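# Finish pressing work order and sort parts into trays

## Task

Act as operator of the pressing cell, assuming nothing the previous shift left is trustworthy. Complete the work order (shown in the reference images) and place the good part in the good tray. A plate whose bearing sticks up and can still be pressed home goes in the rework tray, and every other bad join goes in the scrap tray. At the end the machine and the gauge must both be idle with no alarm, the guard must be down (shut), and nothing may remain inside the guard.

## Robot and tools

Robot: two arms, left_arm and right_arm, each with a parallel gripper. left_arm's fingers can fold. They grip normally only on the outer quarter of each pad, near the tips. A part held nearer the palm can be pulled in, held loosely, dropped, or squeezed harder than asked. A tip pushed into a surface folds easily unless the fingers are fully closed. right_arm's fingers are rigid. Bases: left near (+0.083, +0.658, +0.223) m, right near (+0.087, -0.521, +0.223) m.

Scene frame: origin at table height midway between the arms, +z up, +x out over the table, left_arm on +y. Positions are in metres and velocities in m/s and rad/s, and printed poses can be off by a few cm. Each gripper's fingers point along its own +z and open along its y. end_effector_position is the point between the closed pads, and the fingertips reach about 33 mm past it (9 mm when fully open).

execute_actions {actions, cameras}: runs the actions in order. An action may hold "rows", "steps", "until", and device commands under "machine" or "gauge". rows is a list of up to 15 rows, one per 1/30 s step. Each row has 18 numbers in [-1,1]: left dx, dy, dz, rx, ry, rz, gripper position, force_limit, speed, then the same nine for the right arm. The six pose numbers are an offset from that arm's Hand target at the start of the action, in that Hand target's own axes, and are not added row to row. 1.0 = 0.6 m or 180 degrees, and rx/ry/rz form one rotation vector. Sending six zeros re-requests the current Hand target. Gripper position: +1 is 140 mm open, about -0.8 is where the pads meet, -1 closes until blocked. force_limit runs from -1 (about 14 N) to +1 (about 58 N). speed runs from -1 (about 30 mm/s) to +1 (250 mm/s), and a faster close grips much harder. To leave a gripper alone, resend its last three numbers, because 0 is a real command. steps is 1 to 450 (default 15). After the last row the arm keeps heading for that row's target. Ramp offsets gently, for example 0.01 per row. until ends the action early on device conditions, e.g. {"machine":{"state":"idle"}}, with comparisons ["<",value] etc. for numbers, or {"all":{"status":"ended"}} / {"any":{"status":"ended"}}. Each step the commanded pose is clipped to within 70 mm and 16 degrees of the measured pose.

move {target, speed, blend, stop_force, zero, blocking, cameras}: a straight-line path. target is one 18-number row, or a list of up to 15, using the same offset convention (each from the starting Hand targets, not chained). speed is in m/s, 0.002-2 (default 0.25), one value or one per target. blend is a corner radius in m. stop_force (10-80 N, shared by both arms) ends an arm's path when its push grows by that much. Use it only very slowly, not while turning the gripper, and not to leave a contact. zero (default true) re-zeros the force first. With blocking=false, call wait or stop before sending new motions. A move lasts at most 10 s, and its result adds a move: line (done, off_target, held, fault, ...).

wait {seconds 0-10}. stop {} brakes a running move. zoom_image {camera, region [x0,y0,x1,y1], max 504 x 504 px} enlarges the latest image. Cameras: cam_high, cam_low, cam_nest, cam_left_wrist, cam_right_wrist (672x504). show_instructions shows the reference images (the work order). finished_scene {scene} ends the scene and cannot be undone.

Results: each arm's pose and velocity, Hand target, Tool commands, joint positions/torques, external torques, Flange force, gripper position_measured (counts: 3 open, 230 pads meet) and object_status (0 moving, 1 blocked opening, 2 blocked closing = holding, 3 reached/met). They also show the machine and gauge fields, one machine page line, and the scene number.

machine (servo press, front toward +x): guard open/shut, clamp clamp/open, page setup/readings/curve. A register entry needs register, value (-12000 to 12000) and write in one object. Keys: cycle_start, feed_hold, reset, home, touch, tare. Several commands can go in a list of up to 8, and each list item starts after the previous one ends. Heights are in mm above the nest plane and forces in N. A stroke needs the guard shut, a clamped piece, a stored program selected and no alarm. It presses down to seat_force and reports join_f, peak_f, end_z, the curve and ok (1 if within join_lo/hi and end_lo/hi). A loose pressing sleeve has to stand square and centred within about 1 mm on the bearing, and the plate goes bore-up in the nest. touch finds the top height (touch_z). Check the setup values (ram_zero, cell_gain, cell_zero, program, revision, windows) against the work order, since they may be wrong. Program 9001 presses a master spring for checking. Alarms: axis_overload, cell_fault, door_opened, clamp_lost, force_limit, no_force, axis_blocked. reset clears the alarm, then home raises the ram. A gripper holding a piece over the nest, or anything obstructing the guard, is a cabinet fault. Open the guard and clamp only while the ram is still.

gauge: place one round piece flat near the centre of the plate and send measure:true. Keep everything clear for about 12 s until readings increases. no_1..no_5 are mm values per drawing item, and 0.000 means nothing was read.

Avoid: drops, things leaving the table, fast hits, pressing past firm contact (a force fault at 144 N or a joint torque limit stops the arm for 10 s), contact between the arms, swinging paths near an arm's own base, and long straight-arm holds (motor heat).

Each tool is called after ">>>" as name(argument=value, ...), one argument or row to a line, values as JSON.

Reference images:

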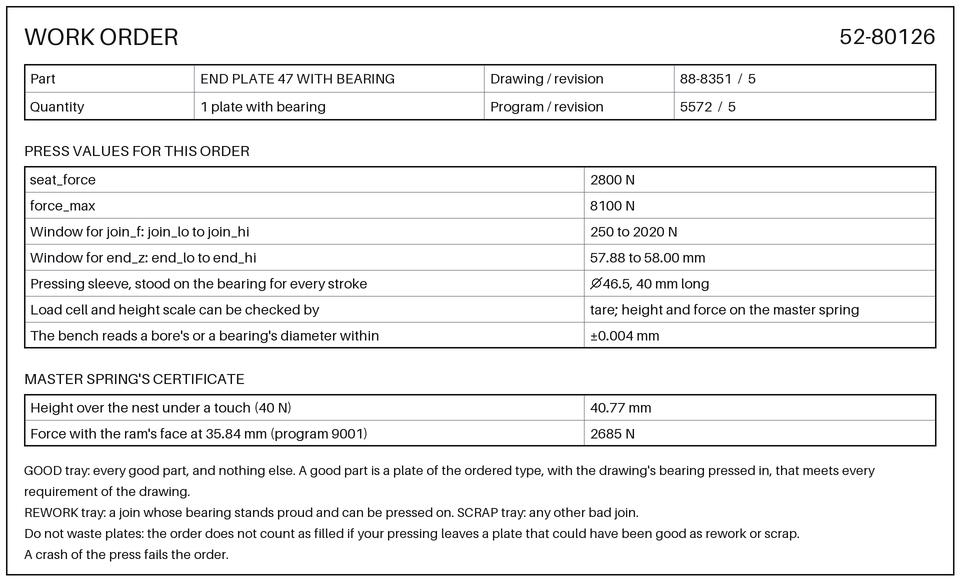

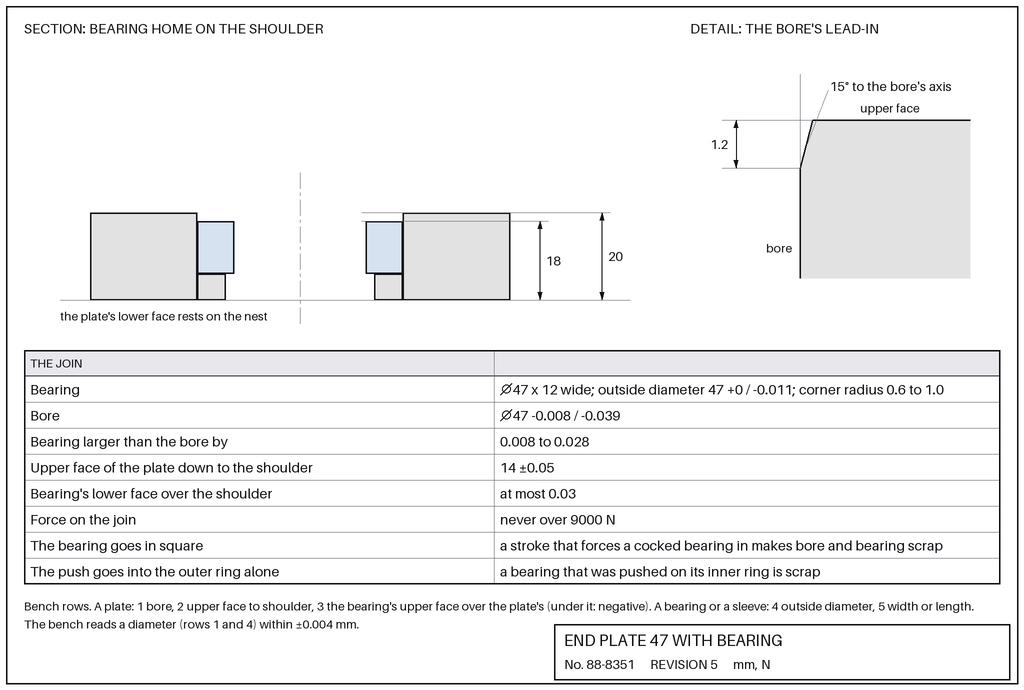

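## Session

>>> execute_actions(
  actions=[],
)

Scene clock: 0.00 s.
left_arm: end_effector_position=(+0.5208, +0.6284, +0.5921) position_measured=3 object_status=3 end_effector_quat_wxyz=(-0.033, +0.999, -0.011, +0.019) | right_arm: end_effector_position=(+0.5244, -0.5531, +0.5921) position_measured=3 object_status=3 end_effector_quat_wxyz=(-0.033, +0.999, -0.014, +0.019)
Joint positions: left_arm=[-0.195 -0.211 1.886 0.073 1.442 1.383] | right_arm=[-0.195 -0.211 1.886 0.073 1.442 1.383]
Joint velocities: within noise
Joint torques (N m): no reading
External joint torques (N m): no reading
Flange force (N): no reading
Hand target: left_arm +0.5208, +0.6284, +0.5921; -0.033, +0.999, -0.011, +0.019 | right_arm +0.5244, -0.5531, +0.5921; -0.033, +0.999, -0.014, +0.019
Tool commands: left_gripper/position=+1.0 left_gripper/force_limit=+1.0 left_gripper/speed=+1.0 right_gripper/position=+1.0 right_gripper/force_limit=+1.0 right_gripper/speed=+1.0
machine.setup: program=+5572 ram_zero=+168.778 seat_force=+2800 force_max=+8100 join_lo=+250 join_hi=+2020 end_lo=+57.880 end_hi=+58.000 cell_gain=+1.021 cell_zero=-138 program_revision=+5 program_top=+58.000 stored1_number=+5572 stored1_revision=+5 stored2_number=+1071 stored2_revision=+3 stored3_number=+8041 stored3_revision=+6 stored4_number=+9001 stored4_revision=+1 stored5_number=+5476 stored5_revision=+2
machine: state=done guard_state=shut clamp_state=clamped guard_answer=taken clamp_answer=taken page=setup entry=no_entry entries=0 alarm=no_alarm queue=idle queue_left=0
gauge: message=nothing_yet readings=0 no_1=0.000 no_2=0.000 no_3=0.000 no_4=0.000 no_5=0.000

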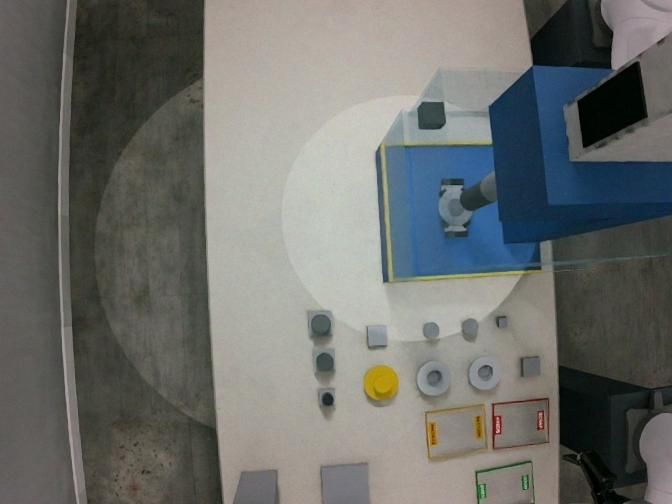

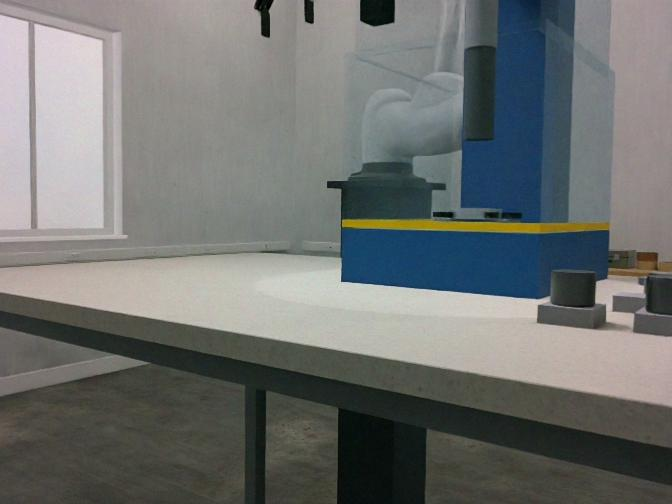

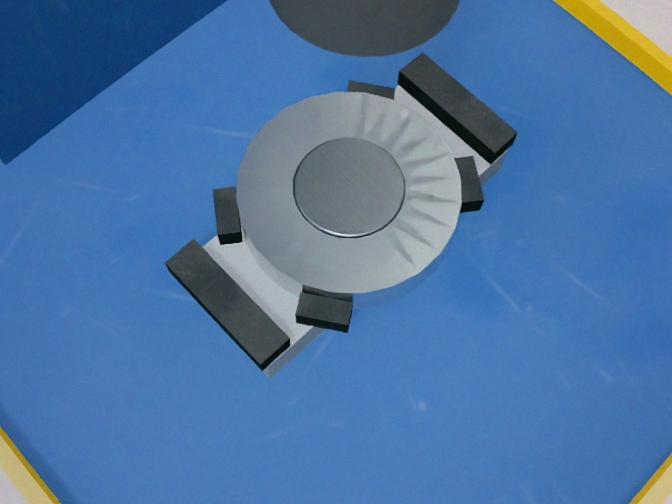

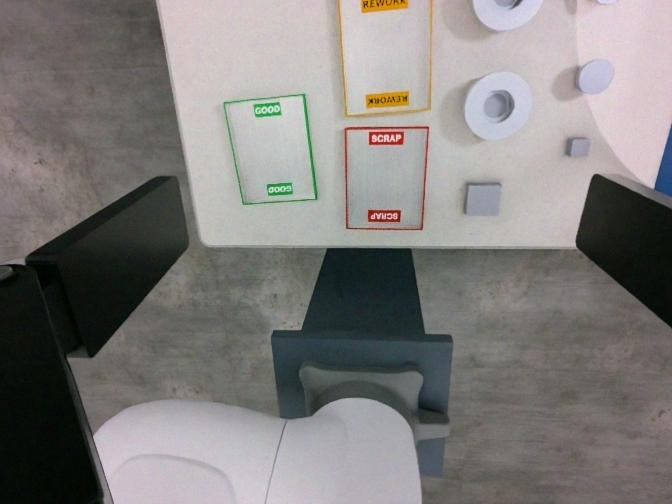

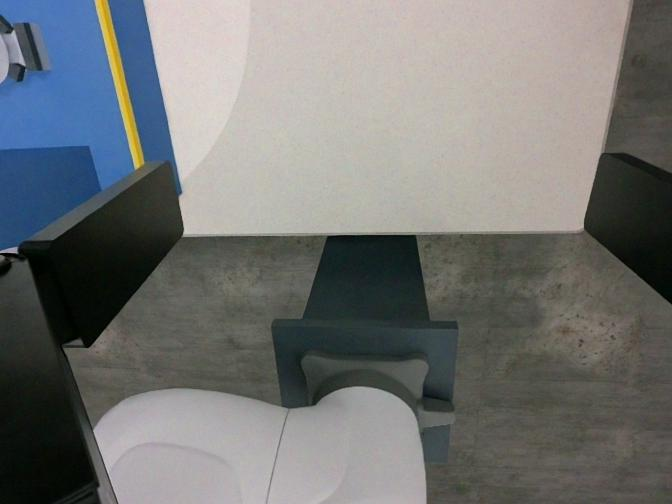

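>>> execute_actions(
  actions=[
    {"machine":{"page":"readings"},"steps":5},
  ],
)

>>> execute_actions(
  actions=[
    {"machine":{"page":"curve"},"steps":5},
  ],
)

>>> zoom_image(
  camera="cam_nest",
  region=[200, 60, 500, 320],
)

>>> zoom_image(
  camera="cam_high",
  region=[280, 290, 560, 500],
)

Scene clock: 5.43 s.
left_arm: end_effector_position=(+0.5208, +0.6284, +0.5921) position_measured=3 object_status=3 end_effector_quat_wxyz=(-0.033, +0.999, -0.011, +0.019) | right_arm: end_effector_position=(+0.5244, -0.5531, +0.5921) position_measured=3 object_status=3 end_effector_quat_wxyz=(-0.033, +0.999, -0.014, +0.019)
Joint positions: left_arm=[-0.195 -0.211 1.886 0.073 1.442 1.383] | right_arm=[-0.195 -0.211 1.886 0.073 1.442 1.383]
Joint torques (N m): left_arm=[1.54 -24.45 -40.81 4.06 -0.82 -0.01] | right_arm=[-1.25 -15.02 -41.61 4.68 0.07 0.03]
External joint torques (N m): left_arm=[-1.67 4.02 -2.08 0.53 0.69 0.01] | right_arm=[1.25 -5.12 0.01 -0.23 -0.19 -0.03]
Flange force (N): left_arm=[8.6 4.6 -4.0] | right_arm=[-8.0 -3.7 -0.6]
Hand target: left_arm +0.5208, +0.6284, +0.5921; -0.033, +0.999, -0.011, +0.019 | right_arm +0.5244, -0.5531, +0.5921; -0.033, +0.999, -0.014, +0.019
Tool commands: left_gripper/position=+1.0 left_gripper/force_limit=+1.0 left_gripper/speed=+1.0 right_gripper/position=+1.0 right_gripper/force_limit=+1.0 right_gripper/speed=+1.0
machine.readings: force=+0 touch_z=+0.000 join_f=+0 peak_f=+1008 end_z=+61.262 ok=+0 pos_z=+151.222 cycles=+1
machine: state=done guard_state=shut clamp_state=clamped guard_answer=taken clamp_answer=taken page=readings entry=no_entry entries=0 alarm=no_alarm queue=done queue_left=0
gauge: message=nothing_yet readings=0 no_1=0.000 no_2=0.000 no_3=0.000 no_4=0.000 no_5=0.000

Scene clock: 5.80 s.
left_arm: end_effector_position=(+0.5208, +0.6284, +0.5921) position_measured=3 object_status=3 end_effector_quat_wxyz=(-0.033, +0.999, -0.011, +0.019) | right_arm: end_effector_position=(+0.5244, -0.5531, +0.5921) position_measured=3 object_status=3 end_effector_quat_wxyz=(-0.033, +0.999, -0.014, +0.019)
Joint positions: left_arm=[-0.195 -0.211 1.886 0.073 1.442 1.383] | right_arm=[-0.195 -0.211 1.886 0.073 1.442 1.383]
Joint torques (N m): left_arm=[1.74 -24.19 -40.8 4.1 -0.82 -0.01] | right_arm=[-1.29 -15 -41.69 4.67 0.06 0.04]
External joint torques (N m): left_arm=[-1.71 4.04 -1.85 0.47 0.69 0] | right_arm=[1.46 -5.13 0.26 -0.23 -0.17 -0.04]
Flange force (N): left_arm=[8.3 4.7 -3.6] | right_arm=[-8.3 -4.2 -0.2]
Hand target: left_arm +0.5208, +0.6284, +0.5921; -0.033, +0.999, -0.011, +0.019 | right_arm +0.5244, -0.5531, +0.5921; -0.033, +0.999, -0.014, +0.019
Tool commands: left_gripper/position=+1.0 left_gripper/force_limit=+1.0 left_gripper/speed=+1.0 right_gripper/position=+1.0 right_gripper/force_limit=+1.0 right_gripper/speed=+1.0
machine.curve: curve1_z=+71.200 curve1_f=+8 curve2_z=+69.314 curve2_f=+91 curve3_z=+67.429 curve3_f=+316 curve4_z=+65.543 curve4_f=+522 curve5_z=+63.657 curve5_f=+729 curve6_z=+61.771 curve6_f=+948 curve7_z=+59.886 curve7_f=+0 curve8_z=+58.000 curve8_f=+0
machine: state=done guard_state=shut clamp_state=clamped guard_answer=taken clamp_answer=taken page=curve entry=no_entry entries=0 alarm=no_alarm queue=done queue_left=0
gauge: message=nothing_yet readings=0 no_1=0.000 no_2=0.000 no_3=0.000 no_4=0.000 no_5=0.000

Scaled by 1.680 from the camera's 672x504 image, which has a finer 960x720 frame.
This view is cut from an older image: the scene may have changed since it was taken.

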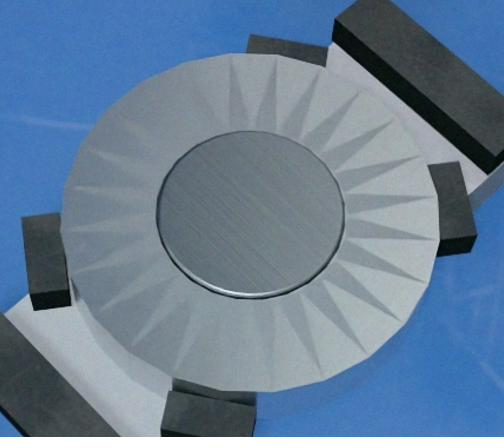

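Scaled by 1.800 from the camera's 672x504 image, which has a finer 960x720 frame.
This view is cut from an older image: the scene may have changed since it was taken.

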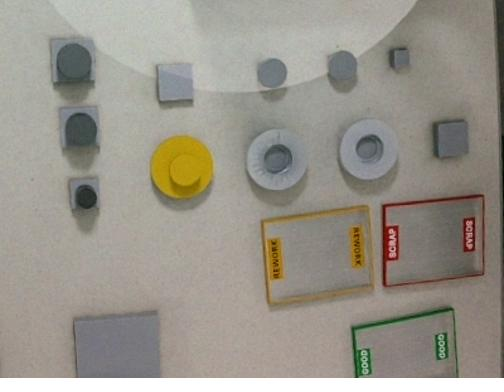

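>>> execute_actions(
  actions=[
    {"machine":[{"page":"readings"},{"guard":"open"},{"clamp":"open"}],"steps":2},
  ],
)

>>> move(
  target=[
    [0.1039,0.3785,0.4999,-0.234,0.2246,0.4493,0.5,0,-1,0,0,0,0,0,0,1,1,1],
  ],
  speed=0.4,
  cameras=["cam_left_wrist","cam_nest"],
)

Scene clock: 31.13 s.
left_arm: end_effector_position=(+0.5208, +0.6284, +0.5921) position_measured=3 object_status=3 end_effector_quat_wxyz=(-0.033, +0.999, -0.011, +0.019) | right_arm: end_effector_position=(+0.5244, -0.5531, +0.5921) position_measured=3 object_status=3 end_effector_quat_wxyz=(-0.033, +0.999, -0.014, +0.019)
Joint positions: left_arm=[-0.195 -0.211 1.886 0.073 1.442 1.383] | right_arm=[-0.195 -0.211 1.886 0.073 1.442 1.383]
Joint torques (N m): left_arm=[1.66 -24.46 -40.88 4.09 -0.85 -0.03] | right_arm=[-1.37 -14.87 -41.81 4.69 0.06 0.04]
External joint torques (N m): left_arm=[-1.96 4.44 -1.86 0.47 0.72 0.03] | right_arm=[1.29 -5.16 0.33 -0.26 -0.18 -0.04]
Flange force (N): left_arm=[8.9 5.3 -3.7] | right_arm=[-8.5 -3.8 -0.1]
Hand target: left_arm +0.5208, +0.6284, +0.5921; -0.033, +0.999, -0.011, +0.019 | right_arm +0.5244, -0.5531, +0.5921; -0.033, +0.999, -0.014, +0.019
Tool commands: left_gripper/position=+1.0 left_gripper/force_limit=+1.0 left_gripper/speed=+1.0 right_gripper/position=+1.0 right_gripper/force_limit=+1.0 right_gripper/speed=+1.0
machine.readings: force=+0 touch_z=+0.000 join_f=+0 peak_f=+1008 end_z=+61.262 ok=+0 pos_z=+151.222 cycles=+1
machine: state=done guard_state=between clamp_state=clamped guard_answer=taken clamp_answer=taken page=readings entry=no_entry entries=0 alarm=no_alarm queue=running queue_left=1
gauge: message=nothing_yet readings=0 no_1=0.000 no_2=0.000 no_3=0.000 no_4=0.000 no_5=0.000

Scene clock: 33.80 s.
left_arm: end_effector_position=(+0.5899, +0.4202, +0.2803) position_measured=66 object_status=3 end_effector_quat_wxyz=(+0.293, +0.642, -0.643, +0.298) | right_arm: end_effector_position=(+0.5244, -0.5531, +0.5921) position_measured=3 object_status=3 end_effector_quat_wxyz=(-0.033, +0.999, -0.014, +0.019)
Joint positions: left_arm=[-0.033 0.322 2.237 -1.162 0.972 3.994] | right_arm=[-0.195 -0.211 1.886 0.073 1.442 1.383]
Joint torques (N m): left_arm=[1.86 -57.33 -19.32 -0.83 0.83 0.05] | right_arm=[-1.43 -15.23 -41.67 4.66 0.05 0.03]
External joint torques (N m): left_arm=[-1.69 3.47 -1.03 0.62 0.77 -0.05] | right_arm=[1.4 -4.17 0.34 -0.24 -0.18 -0.03]
Flange force (N): left_arm=[-1.9 -6.3 3.8] | right_arm=[-6.8 -3.9 0.2]
Hand target: left_arm +0.5899, +0.4202, +0.2802; +0.293, +0.642, -0.643, +0.298 | right_arm +0.5244, -0.5531, +0.5921; -0.033, +0.999, -0.014, +0.019
Off the commanded pose: left_arm 0.000 m, 0 deg | right_arm 0.000 m, 0 deg.
machine.readings: force=+0 touch_z=+0.000 join_f=+0 peak_f=+1008 end_z=+61.262 ok=+0 pos_z=+151.222 cycles=+1
machine: state=idle guard_state=open clamp_state=between guard_answer=taken clamp_answer=taken page=readings entry=no_entry entries=0 alarm=no_alarm queue=running queue_left=0
gauge: message=nothing_yet readings=0 no_1=0.000 no_2=0.000 no_3=0.000 no_4=0.000 no_5=0.000
move: done
Images, in order (width x height): cam_nest 672x504, cam_left_wrist 672x504.

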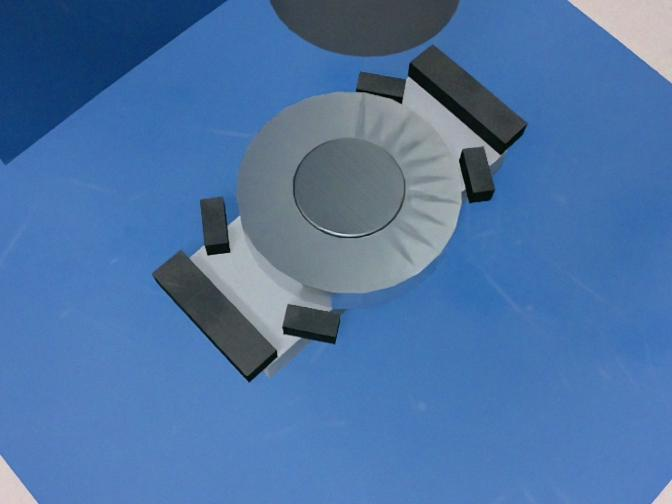

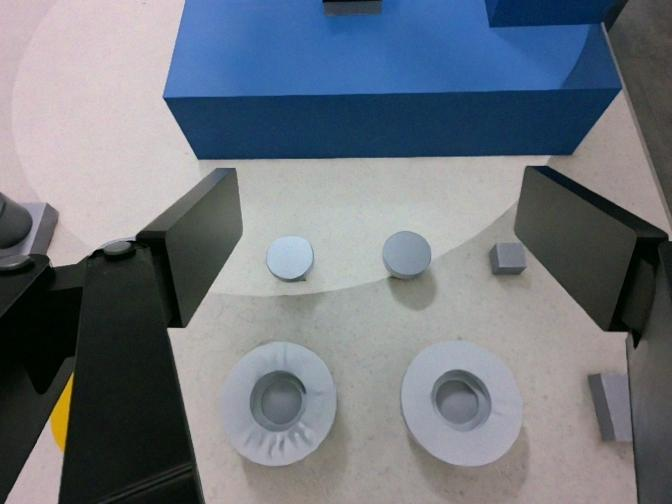

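>>> move(
  target=[
    [0.0905,-0.0152,0.1857,0,0,0,0.5,0,-1,0,0,0,0,0,0,1,1,1],
    [0.0657,-0.0177,0.2935,0,0,0,0.5,0,-1,0,0,0,0,0,0,1,1,1],
    [0.3215,-0.0185,0.6033,0,0,0,0.5,0,-1,0,0,0,0,0,0,1,1,1],
  ],
  blend=[0.03,0.02,0],
  speed=[0.3,0.2,0.2],
  cameras=["cam_left_wrist","cam_nest"],
)

Scene clock: 40.87 s.
left_arm: end_effector_position=(+0.6022, +0.0199, +0.1911) position_measured=66 object_status=3 end_effector_quat_wxyz=(+0.293, +0.642, -0.643, +0.298) | right_arm: end_effector_position=(+0.5244, -0.5531, +0.5921) position_measured=3 object_status=3 end_effector_quat_wxyz=(-0.033, +0.999, -0.014, +0.019)
Joint positions: left_arm=[-0.688 0.606 1.988 -1.708 0.625 3.976] | right_arm=[-0.195 -0.211 1.886 0.073 1.442 1.383]
Joint torques (N m): left_arm=[1.86 -85.61 -19.28 -1.59 0.84 0.03] | right_arm=[-1.26 -14.97 -41.67 4.68 0.07 0.04]
External joint torques (N m): left_arm=[-1.34 5.77 -0.65 0.44 0.71 -0.03] | right_arm=[1.3 -4.79 0.23 -0.25 -0.19 -0.04]
Flange force (N): left_arm=[-2.6 -5.2 8.8] | right_arm=[-7.8 -3.8 -0.1]
Hand target: left_arm +0.6022, +0.0199, +0.1910; +0.293, +0.642, -0.643, +0.298 | right_arm +0.5244, -0.5531, +0.5921; -0.033, +0.999, -0.014, +0.019
Off the commanded pose: left_arm 0.000 m, 0 deg | right_arm 0.000 m, 0 deg.
machine.readings: force=+0 touch_z=+0.000 join_f=+0 peak_f=+1008 end_z=+61.262 ok=+0 pos_z=+151.222 cycles=+1
machine: state=idle guard_state=open clamp_state=open guard_answer=taken clamp_answer=taken page=readings entry=no_entry entries=0 alarm=no_alarm queue=done queue_left=0
gauge: message=nothing_yet readings=0 no_1=0.000 no_2=0.000 no_3=0.000 no_4=0.000 no_5=0.000
move: done
Images, in order (width x height): cam_nest 672x504, cam_left_wrist 672x504.

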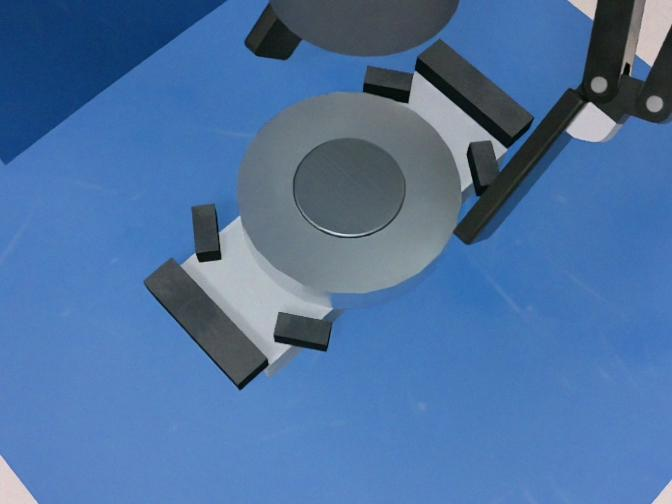

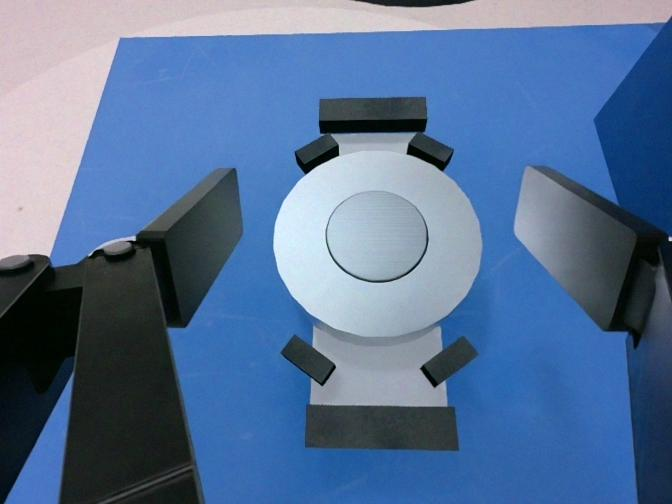

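>>> move(
  target=[
    [-0.0521,0.0017,0.0459,0,0,0,0.5,0,-1,0,0,0,0,0,0,1,1,1],
  ],
  speed=0.1,
)

>>> execute_actions(
  actions=[
    {"rows":[[0,0,0,0,0,0,-1,0,-0.8,0,0,0,0,0,0,1,1,1]],"steps":60},
  ],
)

>>> move(
  target=[
    [0.0447,0,-0.0375,0,0,0,-1,0,-0.8,0,0,0,0,0,0,1,1,1],
  ],
  speed=0.06,
  cameras=["cam_nest"],
)

Scene clock: 44.47 s.
left_arm: end_effector_position=(+0.6014, +0.0193, +0.1494) position_measured=66 object_status=3 end_effector_quat_wxyz=(+0.293, +0.642, -0.643, +0.298) | right_arm: end_effector_position=(+0.5244, -0.5531, +0.5921) position_measured=3 object_status=3 end_effector_quat_wxyz=(-0.033, +0.999, -0.014, +0.019)
Joint positions: left_arm=[-0.69 0.67 1.99 -1.798 0.636 4.086] | right_arm=[-0.195 -0.211 1.886 0.073 1.442 1.383]
Joint torques (N m): left_arm=[1.64 -88.38 -16.53 -1.87 0.97 0.04] | right_arm=[-1.19 -14.98 -41.75 4.68 0.07 0.03]
External joint torques (N m): left_arm=[-1.61 5.71 -0.93 0.66 0.75 -0.04] | right_arm=[1.12 -4.49 0.29 -0.24 -0.2 -0.04]
Flange force (N): left_arm=[-2.6 -5.4 9.0] | right_arm=[-7.4 -3.3 0.0]
Hand target: left_arm +0.6014, +0.0193, +0.1494; +0.293, +0.642, -0.643, +0.298 | right_arm +0.5244, -0.5531, +0.5921; -0.033, +0.999, -0.014, +0.019
Off the commanded pose: left_arm 0.000 m, 0 deg | right_arm 0.000 m, 0 deg.
machine.readings: force=+0 touch_z=+0.000 join_f=+0 peak_f=+1008 end_z=+61.262 ok=+0 pos_z=+151.222 cycles=+1
machine: state=idle guard_state=open clamp_state=open guard_answer=taken clamp_answer=taken page=readings entry=no_entry entries=0 alarm=no_alarm queue=done queue_left=0
gauge: message=nothing_yet readings=0 no_1=0.000 no_2=0.000 no_3=0.000 no_4=0.000 no_5=0.000
move: done

Scene clock: 46.67 s.
left_arm: end_effector_position=(+0.6014, +0.0193, +0.1494) position_measured=86 object_status=2 end_effector_quat_wxyz=(+0.293, +0.642, -0.643, +0.298) | right_arm: end_effector_position=(+0.5244, -0.5531, +0.5921) position_measured=3 object_status=3 end_effector_quat_wxyz=(-0.033, +0.999, -0.014, +0.019)
Joint positions: left_arm=[-0.689 0.67 1.99 -1.798 0.636 4.086] | right_arm=[-0.195 -0.211 1.886 0.073 1.442 1.383]
Joint torques (N m): left_arm=[0.37 -80.33 -14.2 -1.15 -0.83 0.07] | right_arm=[-1.56 -15.14 -41.74 4.67 0.05 0.04]
External joint torques (N m): left_arm=[-0.43 -2.47 -3.28 -0.06 2.56 -0.07] | right_arm=[1.35 -4.62 0.28 -0.24 -0.17 -0.04]
Flange force (N): left_arm=[3.2 -3.9 -0.7] | right_arm=[-7.5 -3.9 -0.1]
Hand target: left_arm +0.6014, +0.0193, +0.1494; +0.293, +0.642, -0.643, +0.298 | right_arm +0.5244, -0.5531, +0.5921; -0.033, +0.999, -0.014, +0.019
Off the commanded pose: left_arm 0.000 m, 0 deg | right_arm 0.000 m, 0 deg.
machine.readings: force=+0 touch_z=+0.000 join_f=+0 peak_f=+1008 end_z=+61.262 ok=+0 pos_z=+151.222 cycles=+1
machine: state=idle guard_state=open clamp_state=open guard_answer=taken clamp_answer=taken page=readings entry=no_entry entries=0 alarm=no_alarm queue=done queue_left=0
gauge: message=nothing_yet readings=0 no_1=0.000 no_2=0.000 no_3=0.000 no_4=0.000 no_5=0.000

Scene clock: 47.57 s.
left_arm: end_effector_position=(+0.6012, +0.0189, +0.1844) position_measured=86 object_status=2 end_effector_quat_wxyz=(+0.293, +0.642, -0.643, +0.298) | right_arm: end_effector_position=(+0.5244, -0.5531, +0.5921) position_measured=3 object_status=3 end_effector_quat_wxyz=(-0.033, +0.999, -0.014, +0.019)
Joint positions: left_arm=[-0.69 0.616 1.989 -1.725 0.625 3.994] | right_arm=[-0.195 -0.211 1.886 0.073 1.442 1.383]
Joint torques (N m): left_arm=[1.92 -89.73 -20.36 -2.25 1.6 0] | right_arm=[-1.36 -15.15 -41.73 4.65 0.04 0.03]
External joint torques (N m): left_arm=[-2.13 9.09 0.73 1.05 0.03 0] | right_arm=[1.24 -4.4 0.4 -0.24 -0.16 -0.03]
Flange force (N): left_arm=[-4.7 -5.5 12.4] | right_arm=[-7.4 -3.6 0.2]
Hand target: left_arm +0.6012, +0.0189, +0.1844; +0.293, +0.642, -0.643, +0.298 | right_arm +0.5244, -0.5531, +0.5921; -0.033, +0.999, -0.014, +0.019
Off the commanded pose: left_arm 0.000 m, 0 deg | right_arm 0.000 m, 0 deg.
machine.readings: force=+0 touch_z=+0.000 join_f=+0 peak_f=+1008 end_z=+61.262 ok=+0 pos_z=+151.222 cycles=+1
machine: state=idle guard_state=open clamp_state=open guard_answer=taken clamp_answer=taken page=readings entry=no_entry entries=0 alarm=no_alarm queue=done queue_left=0
gauge: message=nothing_yet readings=0 no_1=0.000 no_2=0.000 no_3=0.000 no_4=0.000 no_5=0.000
move: done
Images, in order (width x height): cam_nest 672x504.

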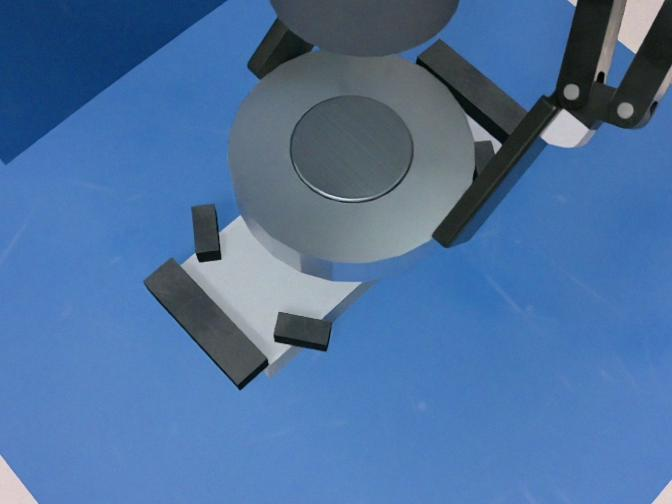

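>>> move(
  target=[
    [-0.2475,0,-0.3168,0,0,0,-1,0,-0.8,0,0,0,0,0,0,1,1,1],
    [-0.3245,0.0017,-0.5568,0,0,0,-1,0,-0.8,0,0,0,0,0,0,1,1,1],
    [-0.5425,-0.315,-0.635,0.3827,0.0006,-0.3223,-1,0,-0.8,0,0,0,0,0,0,1,1,1],
    [-0.8633,-0.502,-0.8617,0.3827,0.0006,-0.3223,-1,0,-0.8,0,0,0,0,0,0,1,1,1],
  ],
  blend=[0.03,0.04,0.04,0],
  speed=[0.2,0.3,0.4,0.25],
  cameras=["cam_left_wrist"],
)

Scene clock: 59.77 s.
left_arm: end_effector_position=(+0.9019, +0.7489, +0.1300) position_measured=86 object_status=2 end_effector_quat_wxyz=(-0.004, +0.905, -0.001, +0.426) | right_arm: end_effector_position=(+0.5244, -0.5531, +0.5921) position_measured=3 object_status=3 end_effector_quat_wxyz=(-0.033, +0.999, -0.014, +0.019)
Joint positions: left_arm=[0.102 0.654 2.139 -3.01 0.533 4.664] | right_arm=[-0.195 -0.211 1.886 0.073 1.442 1.383]
Joint torques (N m): left_arm=[1.72 -89.55 -17.21 -2.22 2.43 -0.01] | right_arm=[-1.28 -14.99 -41.76 4.68 0.05 0.02]
External joint torques (N m): left_arm=[-1.45 9.13 0.86 0.65 -0.24 0.01] | right_arm=[1.32 -5.1 0.2 -0.23 -0.16 -0.02]
Flange force (N): left_arm=[-9.0 0.2 13.7] | right_arm=[-8.2 -3.9 -0.3]
Hand target: left_arm +0.9019, +0.7490, +0.1300; -0.004, +0.905, -0.001, +0.426 | right_arm +0.5244, -0.5531, +0.5921; -0.033, +0.999, -0.014, +0.019
Off the commanded pose: left_arm 0.000 m, 0 deg | right_arm 0.000 m, 0 deg.
machine.readings: force=+0 touch_z=+0.000 join_f=+0 peak_f=+1008 end_z=+61.262 ok=+0 pos_z=+151.222 cycles=+1
machine: state=idle guard_state=open clamp_state=open guard_answer=taken clamp_answer=taken page=readings entry=no_entry entries=0 alarm=no_alarm queue=done queue_left=0
gauge: message=nothing_yet readings=0 no_1=0.000 no_2=0.000 no_3=0.000 no_4=0.000 no_5=0.000
move: done
Images, in order (width x height): cam_left_wrist 672x504.

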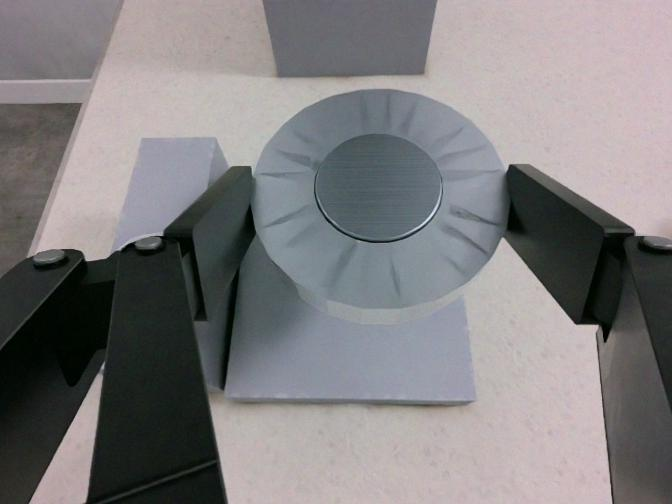

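>>> move(
  target=[
    [-0.0868,0.0033,0.0729,0,0,0,-1,0,-0.8,0,0,0,0,0,0,1,1,1],
  ],
  speed=0.15,
)

>>> move(
  target=[
    [-0.0255,0,0.0214,0,0,0,-1,0,-0.8,0,0,0,0,0,0,1,1,1],
  ],
  speed=0.013,
  stop_force=12,
)

>>> execute_actions(
  actions=[
    {"rows":[[0,0,0,0,0,0,0.48,0,-1,0,0,0,0,0,0,1,1,1]],"steps":40},
  ],
)

>>> move(
  target=[
    [0,0,-0.15,0,0,0,0.48,0,-1,0,0,0,0,0,0,1,1,1],
    [-0.08,0.2,-0.35,0,0,0,0.48,0,-1,0,0,0,0,0,0,1,1,1],
  ],
  blend=[0.04,0],
  speed=[0.15,0.3],
)

>>> execute_actions(
  actions=[
    {"gauge":{"measure":true},"steps":5},
  ],
  cameras=["cam_left_wrist","cam_high"],
)

Scene clock: 65.30 s.
left_arm: end_effector_position=(+0.9024, +0.7475, +0.0620) position_measured=86 object_status=2 end_effector_quat_wxyz=(-0.004, +0.905, -0.001, +0.426) | right_arm: end_effector_position=(+0.5244, -0.5531, +0.5921) position_measured=3 object_status=3 end_effector_quat_wxyz=(-0.033, +0.999, -0.014, +0.019)
Joint positions: left_arm=[0.1 0.778 2.123 -3.033 0.64 4.689] | right_arm=[-0.195 -0.211 1.886 0.073 1.442 1.383]
Joint torques (N m): left_arm=[1.75 -94.72 -12.84 -1.69 2.39 -0.02] | right_arm=[-1.31 -14.92 -41.74 4.67 0.06 0.04]
External joint torques (N m): left_arm=[-1.68 8.95 0.85 0.59 -0.2 0.01] | right_arm=[1.36 -4.82 0.21 -0.21 -0.18 -0.04]
Flange force (N): left_arm=[-10.2 1.3 12.3] | right_arm=[-7.8 -3.9 -0.2]
Hand target: left_arm +0.9023, +0.7475, +0.0620; -0.004, +0.905, -0.001, +0.426 | right_arm +0.5244, -0.5531, +0.5921; -0.033, +0.999, -0.014, +0.019
Off the commanded pose: left_arm 0.000 m, 0 deg | right_arm 0.000 m, 0 deg.
machine.readings: force=+0 touch_z=+0.000 join_f=+0 peak_f=+1008 end_z=+61.262 ok=+0 pos_z=+151.222 cycles=+1
machine: state=idle guard_state=open clamp_state=open guard_answer=taken clamp_answer=taken page=readings entry=no_entry entries=0 alarm=no_alarm queue=done queue_left=0
gauge: message=nothing_yet readings=0 no_1=0.000 no_2=0.000 no_3=0.000 no_4=0.000 no_5=0.000
move: done

Scene clock: 66.90 s.
left_arm: end_effector_position=(+0.9025, +0.7476, +0.0539) position_measured=86 object_status=2 end_effector_quat_wxyz=(-0.004, +0.905, -0.001, +0.426) | right_arm: end_effector_position=(+0.5244, -0.5531, +0.5921) position_measured=3 object_status=3 end_effector_quat_wxyz=(-0.033, +0.999, -0.014, +0.019)
Joint positions: left_arm=[0.1 0.794 2.12 -3.035 0.652 4.691] | right_arm=[-0.195 -0.211 1.886 0.073 1.442 1.383]
Joint torques (N m): left_arm=[2.62 -81.16 -5.14 -1.6 -2.06 0.58] | right_arm=[-1.27 -14.89 -41.72 4.68 0.05 0.04]
External joint torques (N m): left_arm=[-2 -5.5 -6.36 0.54 4.24 -0.58] | right_arm=[1.25 -4.9 0.33 -0.25 -0.17 -0.05]
Flange force (N): left_arm=[3.9 1.2 1.9] | right_arm=[-8.1 -3.7 -0.1]
Hand target: left_arm +0.9025, +0.7476, +0.0539; -0.004, +0.905, -0.001, +0.426 (not the last commanded pose) | right_arm +0.5244, -0.5531, +0.5921; -0.033, +0.999, -0.014, +0.019
Off the commanded pose: left_arm 0.012 m, 0 deg | right_arm 0.000 m, 0 deg.
machine.readings: force=+0 touch_z=+0.000 join_f=+0 peak_f=+1008 end_z=+61.262 ok=+0 pos_z=+151.222 cycles=+1
machine: state=idle guard_state=open clamp_state=open guard_answer=taken clamp_answer=taken page=readings entry=no_entry entries=0 alarm=no_alarm queue=done queue_left=0
gauge: message=nothing_yet readings=0 no_1=0.000 no_2=0.000 no_3=0.000 no_4=0.000 no_5=0.000
move: contact (left_arm)

Scene clock: 68.43 s.
left_arm: end_effector_position=(+0.9025, +0.7476, +0.0539) position_measured=68 object_status=3 end_effector_quat_wxyz=(-0.004, +0.905, -0.001, +0.426) | right_arm: end_effector_position=(+0.5244, -0.5531, +0.5921) position_measured=3 object_status=3 end_effector_quat_wxyz=(-0.033, +0.999, -0.014, +0.019)
Joint positions: left_arm=[0.1 0.794 2.12 -3.035 0.652 4.691] | right_arm=[-0.195 -0.211 1.886 0.073 1.442 1.383]
Joint torques (N m): left_arm=[1.44 -92.38 -11.17 -1.7 1.42 0.01] | right_arm=[-1.36 -15.08 -41.71 4.68 0.04 0.05]
External joint torques (N m): left_arm=[-1.26 5.75 -0.33 0.65 0.76 -0.02] | right_arm=[1.17 -4.78 0.19 -0.25 -0.17 -0.06]
Flange force (N): left_arm=[-7.6 0.5 9.1] | right_arm=[-7.7 -3.4 -0.3]
Hand target: left_arm +0.9025, +0.7476, +0.0539; -0.004, +0.905, -0.001, +0.426 | right_arm +0.5244, -0.5531, +0.5921; -0.033, +0.999, -0.014, +0.019
Off the commanded pose: left_arm 0.000 m, 0 deg | right_arm 0.000 m, 0 deg.
machine.readings: force=+0 touch_z=+0.000 join_f=+0 peak_f=+1008 end_z=+61.262 ok=+0 pos_z=+151.222 cycles=+1
machine: state=idle guard_state=open clamp_state=open guard_answer=taken clamp_answer=taken page=readings entry=no_entry entries=0 alarm=no_alarm queue=done queue_left=0
gauge: message=nothing_yet readings=0 no_1=0.000 no_2=0.000 no_3=0.000 no_4=0.000 no_5=0.000

Scene clock: 70.07 s.
left_arm: end_effector_position=(+0.7105, +0.6264, +0.1498) position_measured=68 object_status=3 end_effector_quat_wxyz=(-0.004, +0.905, -0.001, +0.426) | right_arm: end_effector_position=(+0.5244, -0.5531, +0.5921) position_measured=3 object_status=3 end_effector_quat_wxyz=(-0.033, +0.999, -0.014, +0.019)
Joint positions: left_arm=[-0.177 0.51 2.51 -3.358 0.76 4.757] | right_arm=[-0.195 -0.211 1.886 0.073 1.442 1.383]
Joint torques (N m): left_arm=[2.35 -64.3 -7.98 -1.09 1.41 -0.01] | right_arm=[-1.09 -14.92 -41.77 4.68 0.06 0.02]
External joint torques (N m): left_arm=[-2.26 4.66 -0.44 0.59 0.77 0.01] | right_arm=[1.23 -4.92 0.42 -0.25 -0.18 -0.02]
Flange force (N): left_arm=[-11.4 4.5 9.7] | right_arm=[-8.3 -3.7 0.1]
Hand target: left_arm +0.7104, +0.6264, +0.1498; -0.004, +0.905, -0.001, +0.426 | right_arm +0.5244, -0.5531, +0.5921; -0.033, +0.999, -0.014, +0.019
Off the commanded pose: left_arm 0.000 m, 0 deg | right_arm 0.000 m, 0 deg.
machine.readings: force=+0 touch_z=+0.000 join_f=+0 peak_f=+1008 end_z=+61.262 ok=+0 pos_z=+151.222 cycles=+1
machine: state=idle guard_state=open clamp_state=open guard_answer=taken clamp_answer=taken page=readings entry=no_entry entries=0 alarm=no_alarm queue=done queue_left=0
gauge: message=nothing_yet readings=0 no_1=0.000 no_2=0.000 no_3=0.000 no_4=0.000 no_5=0.000
move: done

Scene clock: 70.43 s.
left_arm: end_effector_position=(+0.7104, +0.6264, +0.1498) position_measured=68 object_status=3 end_effector_quat_wxyz=(-0.004, +0.905, -0.001, +0.426) | right_arm: end_effector_position=(+0.5244, -0.5531, +0.5921) position_measured=3 object_status=3 end_effector_quat_wxyz=(-0.033, +0.999, -0.014, +0.019)
Joint positions: left_arm=[-0.178 0.51 2.51 -3.358 0.76 4.757] | right_arm=[-0.195 -0.211 1.886 0.073 1.442 1.383]
Joint torques (N m): left_arm=[1.59 -64.35 -7.97 -1.11 1.4 -0.04] | right_arm=[-1.56 -14.97 -41.66 4.67 0.06 0.03]
External joint torques (N m): left_arm=[-1.61 4.92 -0.49 0.61 0.78 0.04] | right_arm=[1.53 -4.95 0.2 -0.24 -0.18 -0.03]
Flange force (N): left_arm=[-11.6 2.8 10.6] | right_arm=[-7.9 -4.4 -0.2]
Hand target: left_arm +0.7104, +0.6264, +0.1498; -0.004, +0.905, -0.001, +0.426 | right_arm +0.5244, -0.5531, +0.5921; -0.033, +0.999, -0.014, +0.019
Tool commands: left_gripper/position=+0.48 left_gripper/force_limit=+0.0 left_gripper/speed=-1.0 right_gripper/position=+1.0 right_gripper/force_limit=+1.0 right_gripper/speed=+1.0
Off the commanded pose: left_arm 0.000 m, 0 deg | right_arm 0.000 m, 0 deg.
machine.readings: force=+0 touch_z=+0.000 join_f=+0 peak_f=+1008 end_z=+61.262 ok=+0 pos_z=+151.222 cycles=+1
machine: state=idle guard_state=open clamp_state=open guard_answer=taken clamp_answer=taken page=readings entry=no_entry entries=0 alarm=no_alarm queue=done queue_left=0
gauge: state=busy message=measure_taken readings=0 no_1=0.000 no_2=0.000 no_3=0.000 no_4=0.000 no_5=0.000
Images, in order (width x height): cam_high 672x504, cam_left_wrist 672x504.

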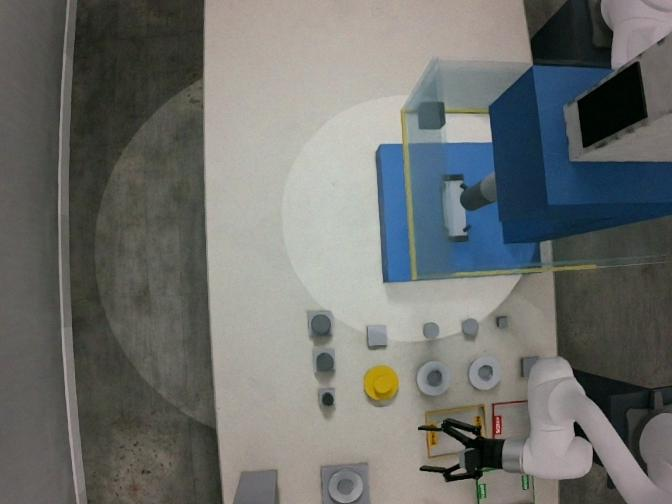

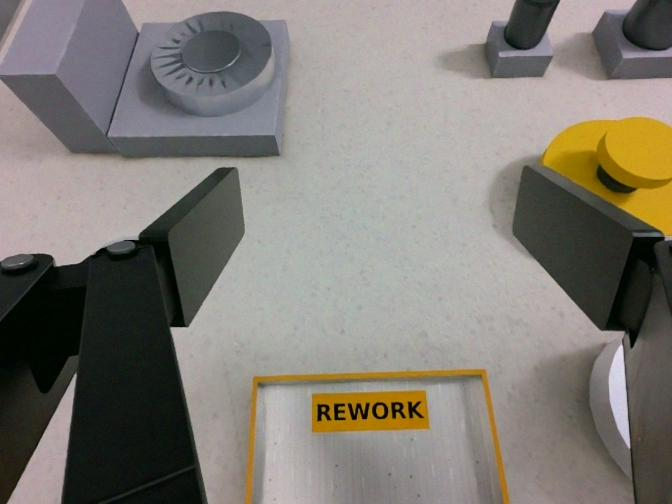

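>>> move(
  target=[
    [-0.0197,0.2633,-0.0495,0,0,0,0.48,0,-1,0,0,0,0,0,0,1,1,1],
  ],
  speed=0.25,
  cameras=["cam_left_wrist"],
)

Scene clock: 77.03 s.
left_arm: end_effector_position=(+0.6804, +0.4683, +0.1584) position_measured=68 object_status=3 end_effector_quat_wxyz=(-0.004, +0.905, -0.001, +0.426) | right_arm: end_effector_position=(+0.5244, -0.5531, +0.5921) position_measured=3 object_status=3 end_effector_quat_wxyz=(-0.033, +0.999, -0.014, +0.019)
Joint positions: left_arm=[-0.595 0.495 2.476 -3.852 0.744 4.867] | right_arm=[-0.195 -0.211 1.886 0.073 1.442 1.383]
Joint torques (N m): left_arm=[0.76 -66.53 -11.22 -0.94 1.39 -0.02] | right_arm=[-1.4 -15.03 -41.66 4.65 0.04 0.02]
External joint torques (N m): left_arm=[-0.76 5.01 -0.8 0.57 0.76 0.02] | right_arm=[1.24 -4.52 0.28 -0.23 -0.17 -0.03]
Flange force (N): left_arm=[-10.7 1.7 11.1] | right_arm=[-7.4 -3.6 -0.1]
Hand target: left_arm +0.6804, +0.4683, +0.1584; -0.004, +0.905, -0.001, +0.426 | right_arm +0.5244, -0.5531, +0.5921; -0.033, +0.999, -0.014, +0.019
Off the commanded pose: left_arm 0.000 m, 0 deg | right_arm 0.000 m, 0 deg.
machine.readings: force=+0 touch_z=+0.000 join_f=+0 peak_f=+1008 end_z=+61.262 ok=+0 pos_z=+151.222 cycles=+1
machine: state=idle guard_state=open clamp_state=open guard_answer=taken clamp_answer=taken page=readings entry=no_entry entries=0 alarm=no_alarm queue=done queue_left=0
gauge: state=busy message=measure_taken readings=0 no_1=0.000 no_2=0.000 no_3=0.000 no_4=0.000 no_5=0.000
move: done
Images, in order (width x height): cam_left_wrist 672x504.

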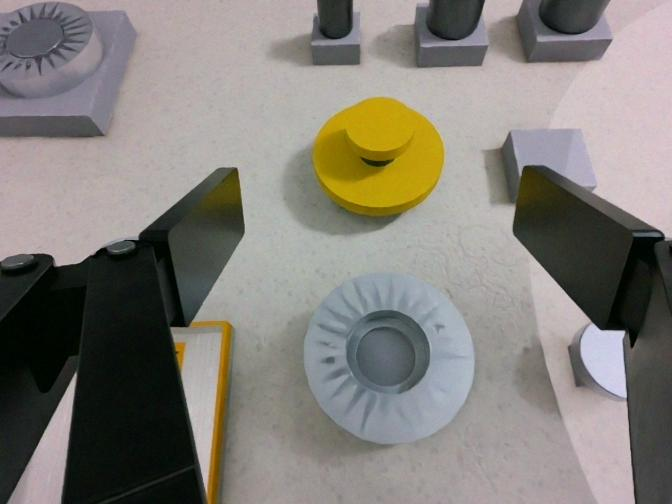

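>>> move(
  target=[
    [0.0005,0.0133,0.1302,0,0,0,0.48,0,-1,0,0,0,0,0,0,1,1,1],
  ],
  speed=0.2,
  cameras=["cam_left_wrist"],
)

Scene clock: 84.33 s.
left_arm: end_effector_position=(+0.7408, +0.4608, +0.1088) position_measured=68 object_status=3 end_effector_quat_wxyz=(-0.004, +0.905, -0.001, +0.426) | right_arm: end_effector_position=(+0.5244, -0.5531, +0.5921) position_measured=3 object_status=3 end_effector_quat_wxyz=(-0.033, +0.999, -0.014, +0.019)
Joint positions: left_arm=[-0.532 0.636 2.365 -3.761 0.762 4.828] | right_arm=[-0.195 -0.211 1.886 0.073 1.442 1.383]
Joint torques (N m): left_arm=[1.73 -78.14 -10.1 -0.98 1.37 0.03] | right_arm=[-1.31 -14.91 -41.73 4.71 0.04 0.04]
External joint torques (N m): left_arm=[-1.92 5.27 -0.32 0.64 0.8 -0.03] | right_arm=[1.2 -4.47 0.44 -0.29 -0.17 -0.04]
Flange force (N): left_arm=[-11.5 2.8 8.4] | right_arm=[-7.5 -3.5 0.2]
Hand target: left_arm +0.7408, +0.4608, +0.1088; -0.004, +0.905, -0.001, +0.426 | right_arm +0.5244, -0.5531, +0.5921; -0.033, +0.999, -0.014, +0.019
Off the commanded pose: left_arm 0.000 m, 0 deg | right_arm 0.000 m, 0 deg.
machine.readings: force=+0 touch_z=+0.000 join_f=+0 peak_f=+1008 end_z=+61.262 ok=+0 pos_z=+151.222 cycles=+1
machine: state=idle guard_state=open clamp_state=open guard_answer=taken clamp_answer=taken page=readings entry=no_entry entries=0 alarm=no_alarm queue=done queue_left=0
gauge: message=measure_taken readings=1 no_1=0.000 no_2=0.000 no_3=1.268 no_4=0.000 no_5=0.000
move: done
Images, in order (width x height): cam_left_wrist 672x504.

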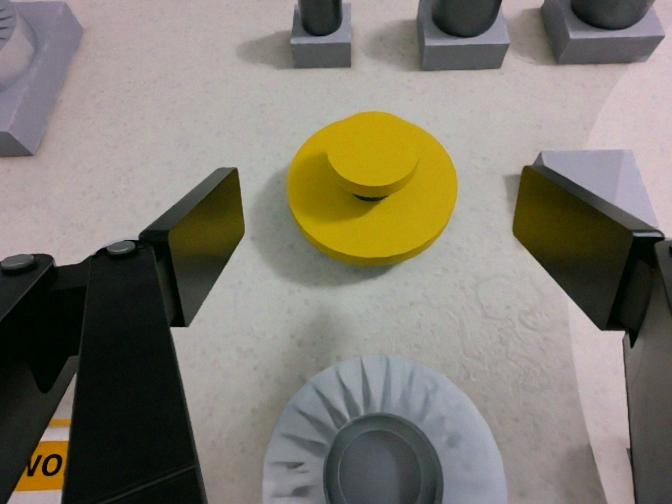

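>>> move(
  target=[
    [-0.0207,0,0.0665,0,0,0,0.6,0,-1,0,0,0,0,0,0,1,1,1],
    [-0.0207,0,0.1332,0,0,0,0.6,0,-1,0,0,0,0,0,0,1,1,1],
  ],
  blend=[0.02,0],
  speed=0.1,
  cameras=["cam_left_wrist"],
)

Scene clock: 104.33 s.
left_arm: end_effector_position=(+0.7944, +0.4614, +0.0483) position_measured=53 object_status=3 end_effector_quat_wxyz=(-0.004, +0.905, -0.001, +0.426) | right_arm: end_effector_position=(+0.5244, -0.5531, +0.5921) position_measured=3 object_status=3 end_effector_quat_wxyz=(-0.033, +0.999, -0.014, +0.019)
Joint positions: left_arm=[-0.475 0.781 2.255 -3.68 0.788 4.793] | right_arm=[-0.195 -0.211 1.886 0.073 1.442 1.383]
Joint torques (N m): left_arm=[2.02 -88.79 -8.17 -0.9 1.38 0.04] | right_arm=[-1.16 -14.84 -41.68 4.66 0.04 0.04]
External joint torques (N m): left_arm=[-2.27 6.23 -0.61 0.61 0.78 -0.04] | right_arm=[1.13 -4.74 0.38 -0.24 -0.17 -0.04]
Flange force (N): left_arm=[-11.9 3.4 8.8] | right_arm=[-7.9 -3.4 0.0]
Hand target: left_arm +0.7945, +0.4614, +0.0483; -0.004, +0.905, -0.001, +0.426 | right_arm +0.5244, -0.5531, +0.5921; -0.033, +0.999, -0.014, +0.019
Off the commanded pose: left_arm 0.000 m, 0 deg | right_arm 0.000 m, 0 deg.
machine.readings: force=+0 touch_z=+0.000 join_f=+0 peak_f=+1008 end_z=+61.262 ok=+0 pos_z=+151.222 cycles=+1
machine: state=idle guard_state=open clamp_state=open guard_answer=taken clamp_answer=taken page=readings entry=no_entry entries=0 alarm=no_alarm queue=done queue_left=0
gauge: message=measure_taken readings=1 no_1=0.000 no_2=0.000 no_3=1.268 no_4=0.000 no_5=0.000
move: done
Images, in order (width x height): cam_left_wrist 672x504.

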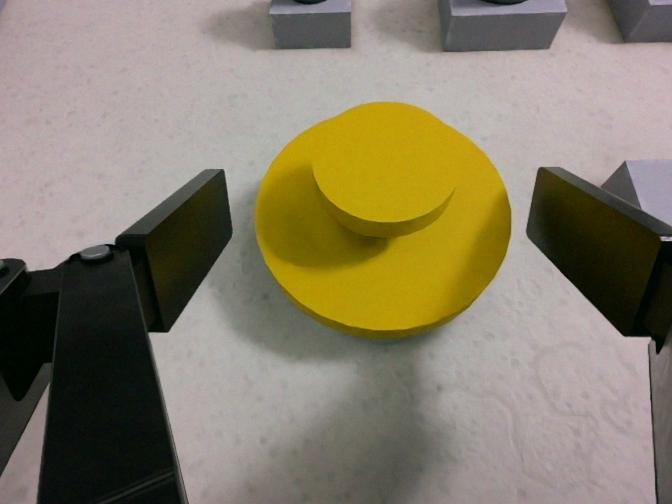

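>>> execute_actions(
  actions=[
    {"rows":[[0,0,0,0,0,0,-1,0,-0.8,0,0,0,0,0,0,1,1,1]],"steps":60},
  ],
)

>>> move(
  target=[
    [0.0766,0,-0.0643,0,0,0,-1,0,-0.8,0,0,0,0,0,0,1,1,1],
  ],
  speed=0.06,
  cameras=["cam_left_wrist"],
)

Scene clock: 109.73 s.
left_arm: end_effector_position=(+0.7945, +0.4614, +0.0483) position_measured=85 object_status=2 end_effector_quat_wxyz=(-0.004, +0.905, -0.001, +0.426) | right_arm: end_effector_position=(+0.5244, -0.5531, +0.5921) position_measured=3 object_status=3 end_effector_quat_wxyz=(-0.033, +0.999, -0.014, +0.019)
Joint positions: left_arm=[-0.475 0.781 2.255 -3.68 0.788 4.793] | right_arm=[-0.195 -0.211 1.886 0.073 1.442 1.383]
Joint torques (N m): left_arm=[3.2 -78.4 -9.1 -0.96 -1.23 -0.01] | right_arm=[-1.34 -14.94 -41.58 4.69 0.03 0.06]
External joint torques (N m): left_arm=[-2.83 -4.71 0.27 0.64 3.42 0.01] | right_arm=[1.14 -4.27 0.25 -0.27 -0.17 -0.06]
Flange force (N): left_arm=[-1.9 1.4 -9.4] | right_arm=[-7.0 -3.3 -0.1]
Hand target: left_arm +0.7945, +0.4614, +0.0483; -0.004, +0.905, -0.001, +0.426 | right_arm +0.5244, -0.5531, +0.5921; -0.033, +0.999, -0.014, +0.019
Off the commanded pose: left_arm 0.000 m, 0 deg | right_arm 0.000 m, 0 deg.
machine.readings: force=+0 touch_z=+0.000 join_f=+0 peak_f=+1008 end_z=+61.262 ok=+0 pos_z=+151.222 cycles=+1
machine: state=idle guard_state=open clamp_state=open guard_answer=taken clamp_answer=taken page=readings entry=no_entry entries=0 alarm=no_alarm queue=done queue_left=0
gauge: message=measure_taken readings=1 no_1=0.000 no_2=0.000 no_3=1.268 no_4=0.000 no_5=0.000

Scene clock: 111.00 s.
left_arm: end_effector_position=(+0.7940, +0.4610, +0.1083) position_measured=85 object_status=2 end_effector_quat_wxyz=(-0.004, +0.905, -0.001, +0.426) | right_arm: end_effector_position=(+0.5244, -0.5531, +0.5921) position_measured=3 object_status=3 end_effector_quat_wxyz=(-0.033, +0.999, -0.014, +0.019)
Joint positions: left_arm=[-0.477 0.656 2.275 -3.743 0.699 4.877] | right_arm=[-0.195 -0.211 1.886 0.073 1.442 1.383]
Joint torques (N m): left_arm=[1.72 -88.36 -15.18 -0.88 3.28 0.04] | right_arm=[-1.08 -15.1 -41.66 4.65 0.05 0.05]
External joint torques (N m): left_arm=[-1.47 10.96 1.92 0.31 -1.13 -0.04] | right_arm=[0.98 -4.95 0.14 -0.21 -0.17 -0.05]
Flange force (N): left_arm=[-15.5 2.8 14.3] | right_arm=[-8.0 -3.0 -0.4]
Hand target: left_arm +0.7940, +0.4610, +0.1083; -0.004, +0.905, -0.001, +0.426 | right_arm +0.5244, -0.5531, +0.5921; -0.033, +0.999, -0.014, +0.019
Off the commanded pose: left_arm 0.000 m, 0 deg | right_arm 0.000 m, 0 deg.
machine.readings: force=+0 touch_z=+0.000 join_f=+0 peak_f=+1008 end_z=+61.262 ok=+0 pos_z=+151.222 cycles=+1
machine: state=idle guard_state=open clamp_state=open guard_answer=taken clamp_answer=taken page=readings entry=no_entry entries=0 alarm=no_alarm queue=done queue_left=0
gauge: message=measure_taken readings=1 no_1=0.000 no_2=0.000 no_3=1.268 no_4=0.000 no_5=0.000
move: done
Images, in order (width x height): cam_left_wrist 672x504.

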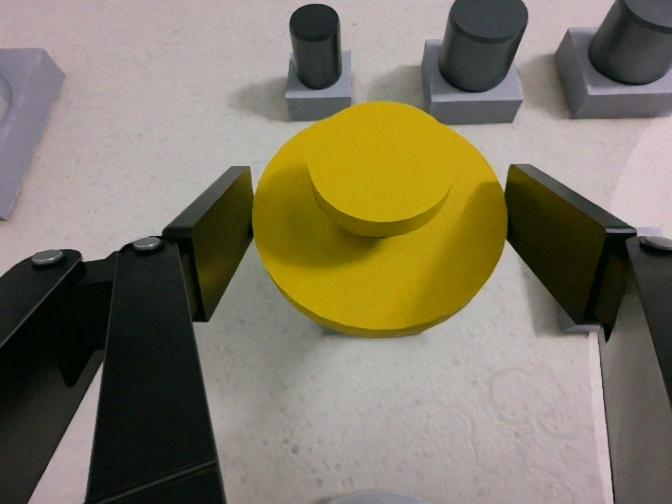

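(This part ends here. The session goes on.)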